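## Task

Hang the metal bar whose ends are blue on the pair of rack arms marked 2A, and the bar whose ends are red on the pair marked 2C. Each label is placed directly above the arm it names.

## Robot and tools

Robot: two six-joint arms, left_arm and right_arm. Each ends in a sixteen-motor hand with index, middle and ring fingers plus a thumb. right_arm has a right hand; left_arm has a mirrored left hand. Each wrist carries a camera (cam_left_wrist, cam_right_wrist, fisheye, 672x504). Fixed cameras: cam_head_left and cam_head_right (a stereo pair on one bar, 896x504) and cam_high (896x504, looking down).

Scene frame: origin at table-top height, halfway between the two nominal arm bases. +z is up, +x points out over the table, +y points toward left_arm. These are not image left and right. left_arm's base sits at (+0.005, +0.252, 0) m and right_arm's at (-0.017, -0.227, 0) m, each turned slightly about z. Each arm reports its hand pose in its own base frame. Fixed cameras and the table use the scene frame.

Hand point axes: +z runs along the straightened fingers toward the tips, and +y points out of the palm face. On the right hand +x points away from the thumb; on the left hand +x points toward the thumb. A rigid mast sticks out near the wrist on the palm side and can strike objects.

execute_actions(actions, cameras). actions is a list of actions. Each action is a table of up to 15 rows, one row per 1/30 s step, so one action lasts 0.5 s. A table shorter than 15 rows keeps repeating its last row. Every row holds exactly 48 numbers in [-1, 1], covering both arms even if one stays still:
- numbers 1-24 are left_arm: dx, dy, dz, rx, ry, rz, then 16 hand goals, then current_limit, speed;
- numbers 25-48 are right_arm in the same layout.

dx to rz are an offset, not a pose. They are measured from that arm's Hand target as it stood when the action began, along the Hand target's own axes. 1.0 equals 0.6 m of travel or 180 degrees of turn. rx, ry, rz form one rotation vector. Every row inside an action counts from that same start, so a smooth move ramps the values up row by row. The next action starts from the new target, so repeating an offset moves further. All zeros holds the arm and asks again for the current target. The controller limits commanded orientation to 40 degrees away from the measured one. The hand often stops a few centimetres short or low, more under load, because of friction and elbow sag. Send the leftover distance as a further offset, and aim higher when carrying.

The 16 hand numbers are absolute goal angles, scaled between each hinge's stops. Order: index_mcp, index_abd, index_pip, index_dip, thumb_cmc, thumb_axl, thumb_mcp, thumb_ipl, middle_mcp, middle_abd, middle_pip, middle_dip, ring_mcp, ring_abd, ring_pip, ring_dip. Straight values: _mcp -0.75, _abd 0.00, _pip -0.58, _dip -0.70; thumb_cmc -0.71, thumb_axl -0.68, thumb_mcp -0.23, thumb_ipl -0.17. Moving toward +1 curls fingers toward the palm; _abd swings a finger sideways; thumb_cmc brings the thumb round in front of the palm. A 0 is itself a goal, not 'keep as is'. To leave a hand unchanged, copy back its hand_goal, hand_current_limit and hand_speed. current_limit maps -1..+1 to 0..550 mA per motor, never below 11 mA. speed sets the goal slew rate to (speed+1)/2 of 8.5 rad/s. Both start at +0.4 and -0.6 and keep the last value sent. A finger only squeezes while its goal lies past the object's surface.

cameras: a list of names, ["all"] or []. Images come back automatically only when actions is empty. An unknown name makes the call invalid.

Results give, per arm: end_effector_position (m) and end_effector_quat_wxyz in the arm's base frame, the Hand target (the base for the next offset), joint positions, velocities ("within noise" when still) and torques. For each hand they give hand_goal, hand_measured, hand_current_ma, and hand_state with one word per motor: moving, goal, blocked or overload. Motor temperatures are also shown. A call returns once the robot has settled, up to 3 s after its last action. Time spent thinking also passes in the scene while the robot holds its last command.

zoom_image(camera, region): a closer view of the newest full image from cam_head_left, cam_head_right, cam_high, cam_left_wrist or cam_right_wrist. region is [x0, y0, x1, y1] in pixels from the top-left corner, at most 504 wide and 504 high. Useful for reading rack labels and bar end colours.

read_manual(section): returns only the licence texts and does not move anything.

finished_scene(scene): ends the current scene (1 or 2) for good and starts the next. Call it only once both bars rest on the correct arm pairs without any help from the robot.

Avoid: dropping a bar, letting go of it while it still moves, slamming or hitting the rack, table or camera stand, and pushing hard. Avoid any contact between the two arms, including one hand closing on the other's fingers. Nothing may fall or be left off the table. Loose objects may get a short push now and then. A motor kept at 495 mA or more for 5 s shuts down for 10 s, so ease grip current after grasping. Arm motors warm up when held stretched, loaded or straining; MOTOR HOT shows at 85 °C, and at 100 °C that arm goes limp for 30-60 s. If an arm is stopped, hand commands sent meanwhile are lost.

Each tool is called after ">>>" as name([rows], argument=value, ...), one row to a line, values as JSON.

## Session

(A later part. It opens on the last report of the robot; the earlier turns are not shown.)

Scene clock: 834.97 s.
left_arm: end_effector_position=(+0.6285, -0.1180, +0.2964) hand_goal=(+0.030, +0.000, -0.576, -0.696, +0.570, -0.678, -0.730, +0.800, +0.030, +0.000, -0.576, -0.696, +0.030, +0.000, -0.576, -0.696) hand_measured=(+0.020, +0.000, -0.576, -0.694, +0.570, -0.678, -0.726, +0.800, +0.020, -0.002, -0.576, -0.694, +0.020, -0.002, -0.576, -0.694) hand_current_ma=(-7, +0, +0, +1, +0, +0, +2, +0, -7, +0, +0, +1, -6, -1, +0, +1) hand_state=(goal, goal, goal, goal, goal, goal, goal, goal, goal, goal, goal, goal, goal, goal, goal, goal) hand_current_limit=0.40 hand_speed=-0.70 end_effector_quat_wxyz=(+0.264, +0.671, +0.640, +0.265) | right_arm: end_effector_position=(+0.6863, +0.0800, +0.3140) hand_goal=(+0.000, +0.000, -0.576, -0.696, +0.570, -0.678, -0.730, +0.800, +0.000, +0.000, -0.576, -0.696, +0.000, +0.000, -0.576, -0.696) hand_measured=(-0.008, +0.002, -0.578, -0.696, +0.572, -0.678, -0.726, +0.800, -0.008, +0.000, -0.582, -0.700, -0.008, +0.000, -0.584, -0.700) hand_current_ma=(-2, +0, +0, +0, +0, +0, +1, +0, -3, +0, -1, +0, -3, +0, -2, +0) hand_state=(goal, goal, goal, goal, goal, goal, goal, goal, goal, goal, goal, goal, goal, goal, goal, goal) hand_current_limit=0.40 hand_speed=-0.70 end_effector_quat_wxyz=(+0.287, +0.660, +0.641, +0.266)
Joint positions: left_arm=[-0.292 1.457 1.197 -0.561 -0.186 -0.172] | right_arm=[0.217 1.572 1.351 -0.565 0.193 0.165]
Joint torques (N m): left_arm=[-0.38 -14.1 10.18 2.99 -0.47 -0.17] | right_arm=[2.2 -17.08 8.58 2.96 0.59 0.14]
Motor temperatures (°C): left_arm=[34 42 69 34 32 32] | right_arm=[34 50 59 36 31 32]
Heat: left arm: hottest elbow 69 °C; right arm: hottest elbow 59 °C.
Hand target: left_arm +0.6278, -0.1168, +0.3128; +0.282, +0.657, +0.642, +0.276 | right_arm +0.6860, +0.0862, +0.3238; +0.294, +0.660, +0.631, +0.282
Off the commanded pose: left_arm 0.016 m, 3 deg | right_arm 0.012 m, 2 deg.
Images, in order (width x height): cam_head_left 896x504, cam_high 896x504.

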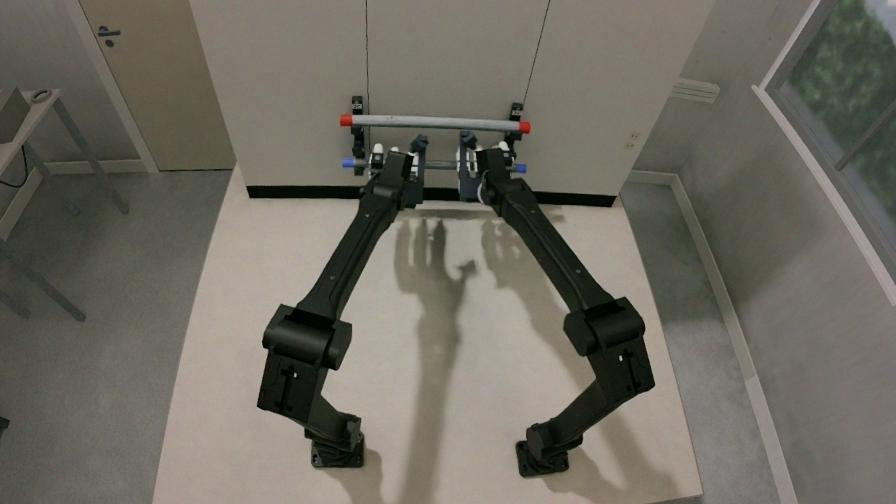

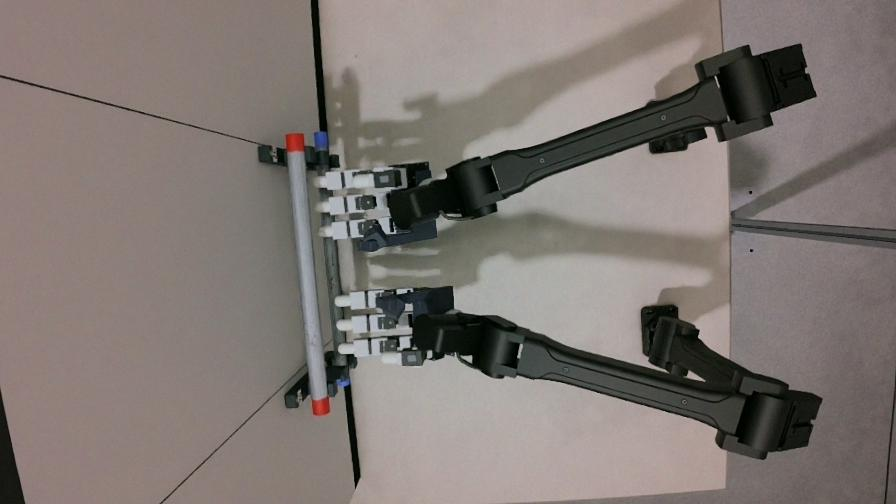

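>>> execute_actions([
  [[0,-0.032,-0.0384,0,0,0,0.0,0,-0.576,-0.696,0.571,-0.678,-0.73,0.8,0.0,0,-0.576,-0.696,0.0,0,-0.576,-0.696,0.4,-0.7,0,-0.0374,-0.0447,0,0,0,0.0,0,-0.576,-0.696,0.571,-0.678,-0.73,0.8,0.0,0,-0.576,-0.696,0.0,0,-0.576,-0.696,0.4,-0.7]],
  [[0,-0.0374,-0.0447,0,0,0,0.0,0,-0.576,-0.696,0.571,-0.678,-0.73,0.8,0.0,0,-0.576,-0.696,0.0,0,-0.576,-0.696,0.4,-0.7,0,-0.0374,-0.0447,0,0,0,0.0,0,-0.576,-0.696,0.571,-0.678,-0.73,0.8,0.0,0,-0.576,-0.696,0.0,0,-0.576,-0.696,0.4,-0.7]],
], cameras=["cam_head_left","cam_high","cam_left_wrist","cam_right_wrist"])

>>> zoom_image(camera="cam_head_left", region=[330, 85, 430, 200])

>>> zoom_image(camera="cam_head_left", region=[470, 85, 570, 200])

>>> zoom_image(camera="cam_high", region=[250, 280, 390, 440])

>>> zoom_image(camera="cam_high", region=[240, 110, 380, 260])

Scene clock: 845.47 s.
left_arm: end_effector_position=(+0.5656, -0.1182, +0.3090) hand_goal=(+0.000, +0.000, -0.576, -0.696, +0.570, -0.678, -0.730, +0.800, +0.000, +0.000, -0.576, -0.696, +0.000, +0.000, -0.576, -0.696) hand_measured=(-0.010, +0.000, -0.576, -0.694, +0.570, -0.678, -0.726, +0.800, -0.010, -0.002, -0.576, -0.694, -0.010, -0.002, -0.576, -0.694) hand_current_ma=(-6, +0, +0, +1, +0, +0, +2, +0, -6, +0, +0, +1, -6, -1, +0, +1) hand_state=(goal, goal, goal, goal, goal, goal, goal, goal, goal, goal, goal, goal, goal, goal, goal, goal) hand_current_limit=0.40 hand_speed=-0.70 end_effector_quat_wxyz=(+0.275, +0.667, +0.637, +0.272) | right_arm: end_effector_position=(+0.6177, +0.0859, +0.3194) hand_goal=(+0.000, +0.000, -0.576, -0.696, +0.570, -0.678, -0.730, +0.800, +0.000, +0.000, -0.576, -0.696, +0.000, +0.000, -0.576, -0.696) hand_measured=(-0.008, +0.002, -0.578, -0.696, +0.572, -0.678, -0.726, +0.800, -0.010, +0.000, -0.582, -0.700, -0.010, +0.000, -0.584, -0.700) hand_current_ma=(-2, +0, +0, +0, +0, +0, +1, +0, -3, +0, -1, +0, -3, +0, -2, +0) hand_state=(goal, goal, goal, goal, goal, goal, goal, goal, goal, goal, goal, goal, goal, goal, goal, goal) hand_current_limit=0.40 hand_speed=-0.70 end_effector_quat_wxyz=(+0.290, +0.658, +0.641, +0.270)
Joint positions: left_arm=[-0.337 1.288 1.05 -0.561 -0.217 -0.201] | right_arm=[0.261 1.4 1.172 -0.552 0.224 0.193]
Joint torques (N m): left_arm=[-0.21 -11.22 10.35 1.89 -0.49 -0.17] | right_arm=[2.49 -13.63 8.42 2.58 0.63 0.15]
Motor temperatures (°C): left_arm=[34 42 68 34 32 32] | right_arm=[34 50 58 36 31 32]
Heat: left arm: hottest elbow 68 °C; right arm: hottest elbow 58 °C.
Hand target: left_arm +0.5630, -0.1153, +0.3169; +0.282, +0.657, +0.642, +0.276 | right_arm +0.6162, +0.0892, +0.3263; +0.294, +0.660, +0.631, +0.282
Off the commanded pose: left_arm 0.009 m, 2 deg | right_arm 0.008 m, 2 deg.
camera_calibration:
cam_left_wrist: T_world_to_cam=[[-0.465766, -0.720259, -0.51409, 0.308136], [-0.873124, 0.468549, 0.134598, 0.461651], [0.143931, 0.511555, -0.84711, 0.364446], [0, 0, 0, 1]] pos_world=[0.494142, -0.180803, 0.404998]
cam_right_wrist: T_world_to_cam=[[0.40006, -0.793536, 0.458533, -0.288792], [-0.911698, -0.395669, 0.110693, 0.513461], [0.0935881, -0.462327, -0.881757, 0.386503], [0, 0, 0, 1]] pos_world=[0.547483, 0.152685, 0.416386]
Images, in order (width x height): cam_head_left 896x504, cam_high 896x504, cam_left_wrist 672x504, cam_right_wrist 672x504.

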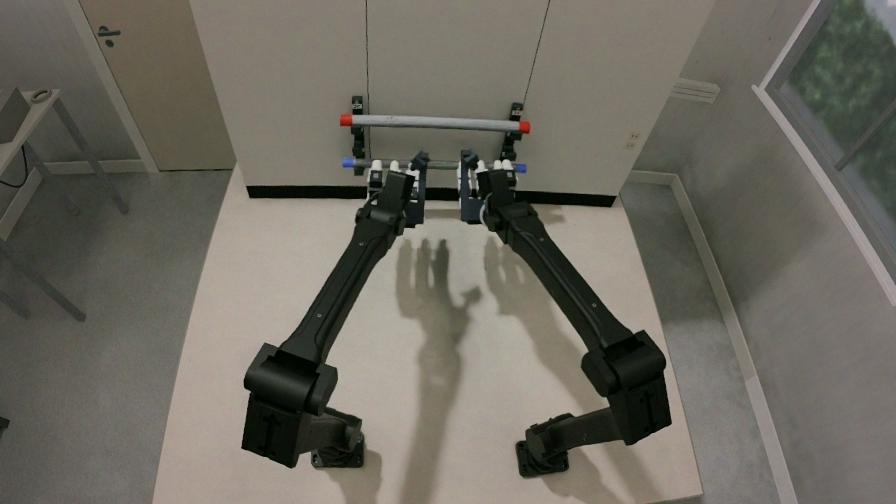

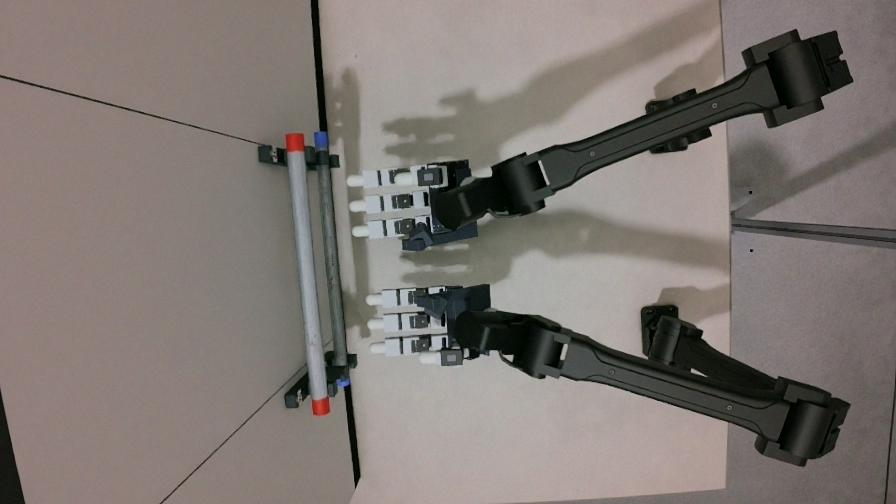

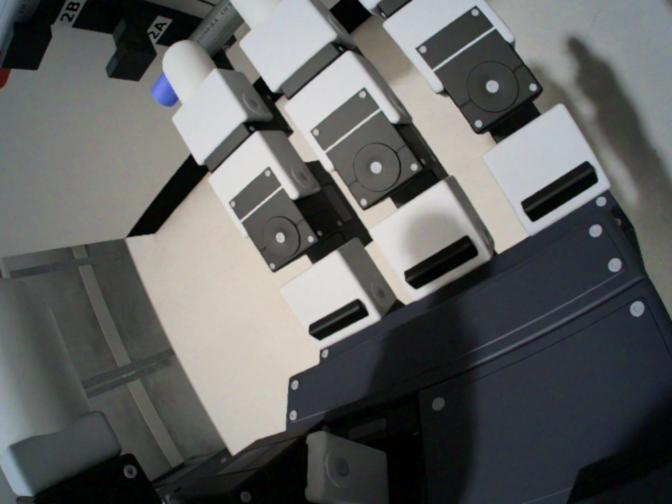

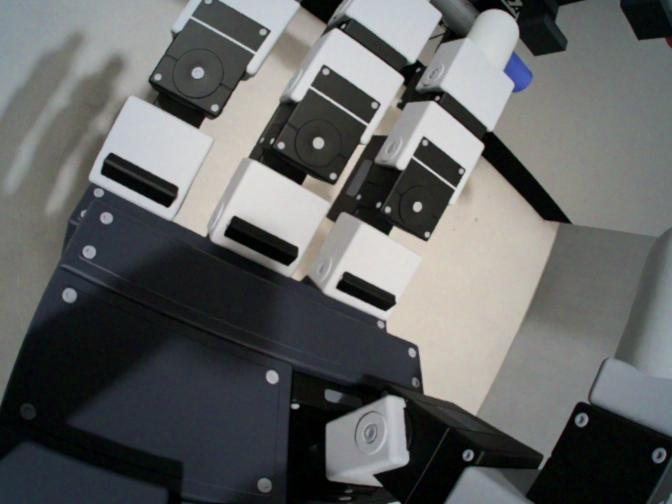

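Scaled by 4.383.

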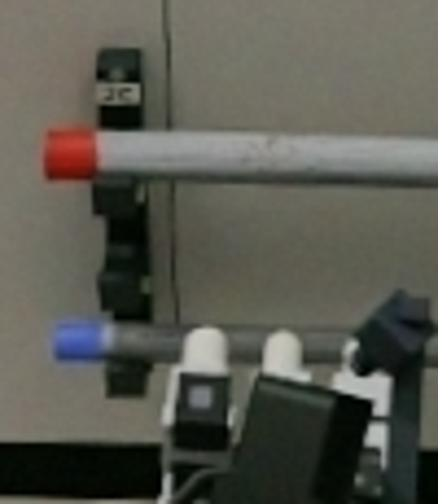

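Scaled by 4.383.

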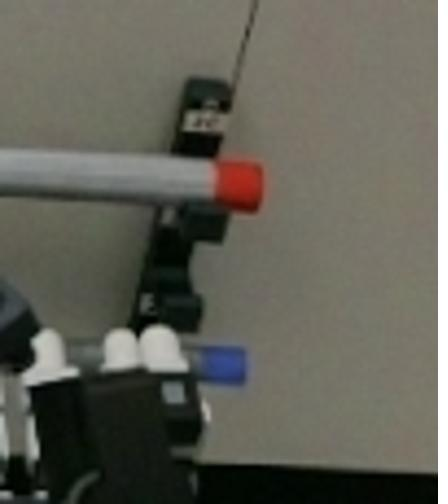

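Scaled by 3.150.

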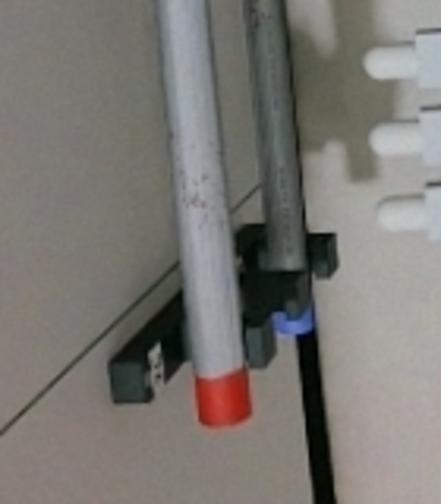

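Scaled by 3.360.

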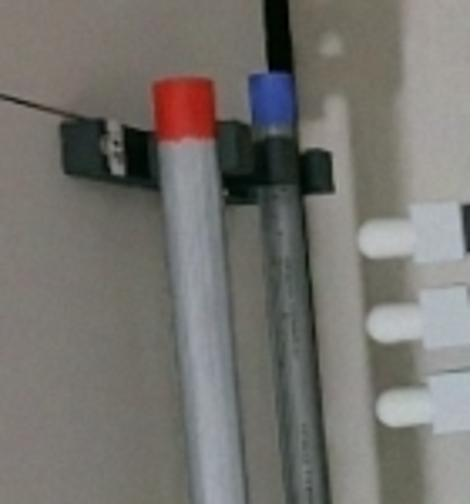

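>>> finished_scene(scene=2)

The scene is finished: the task was done.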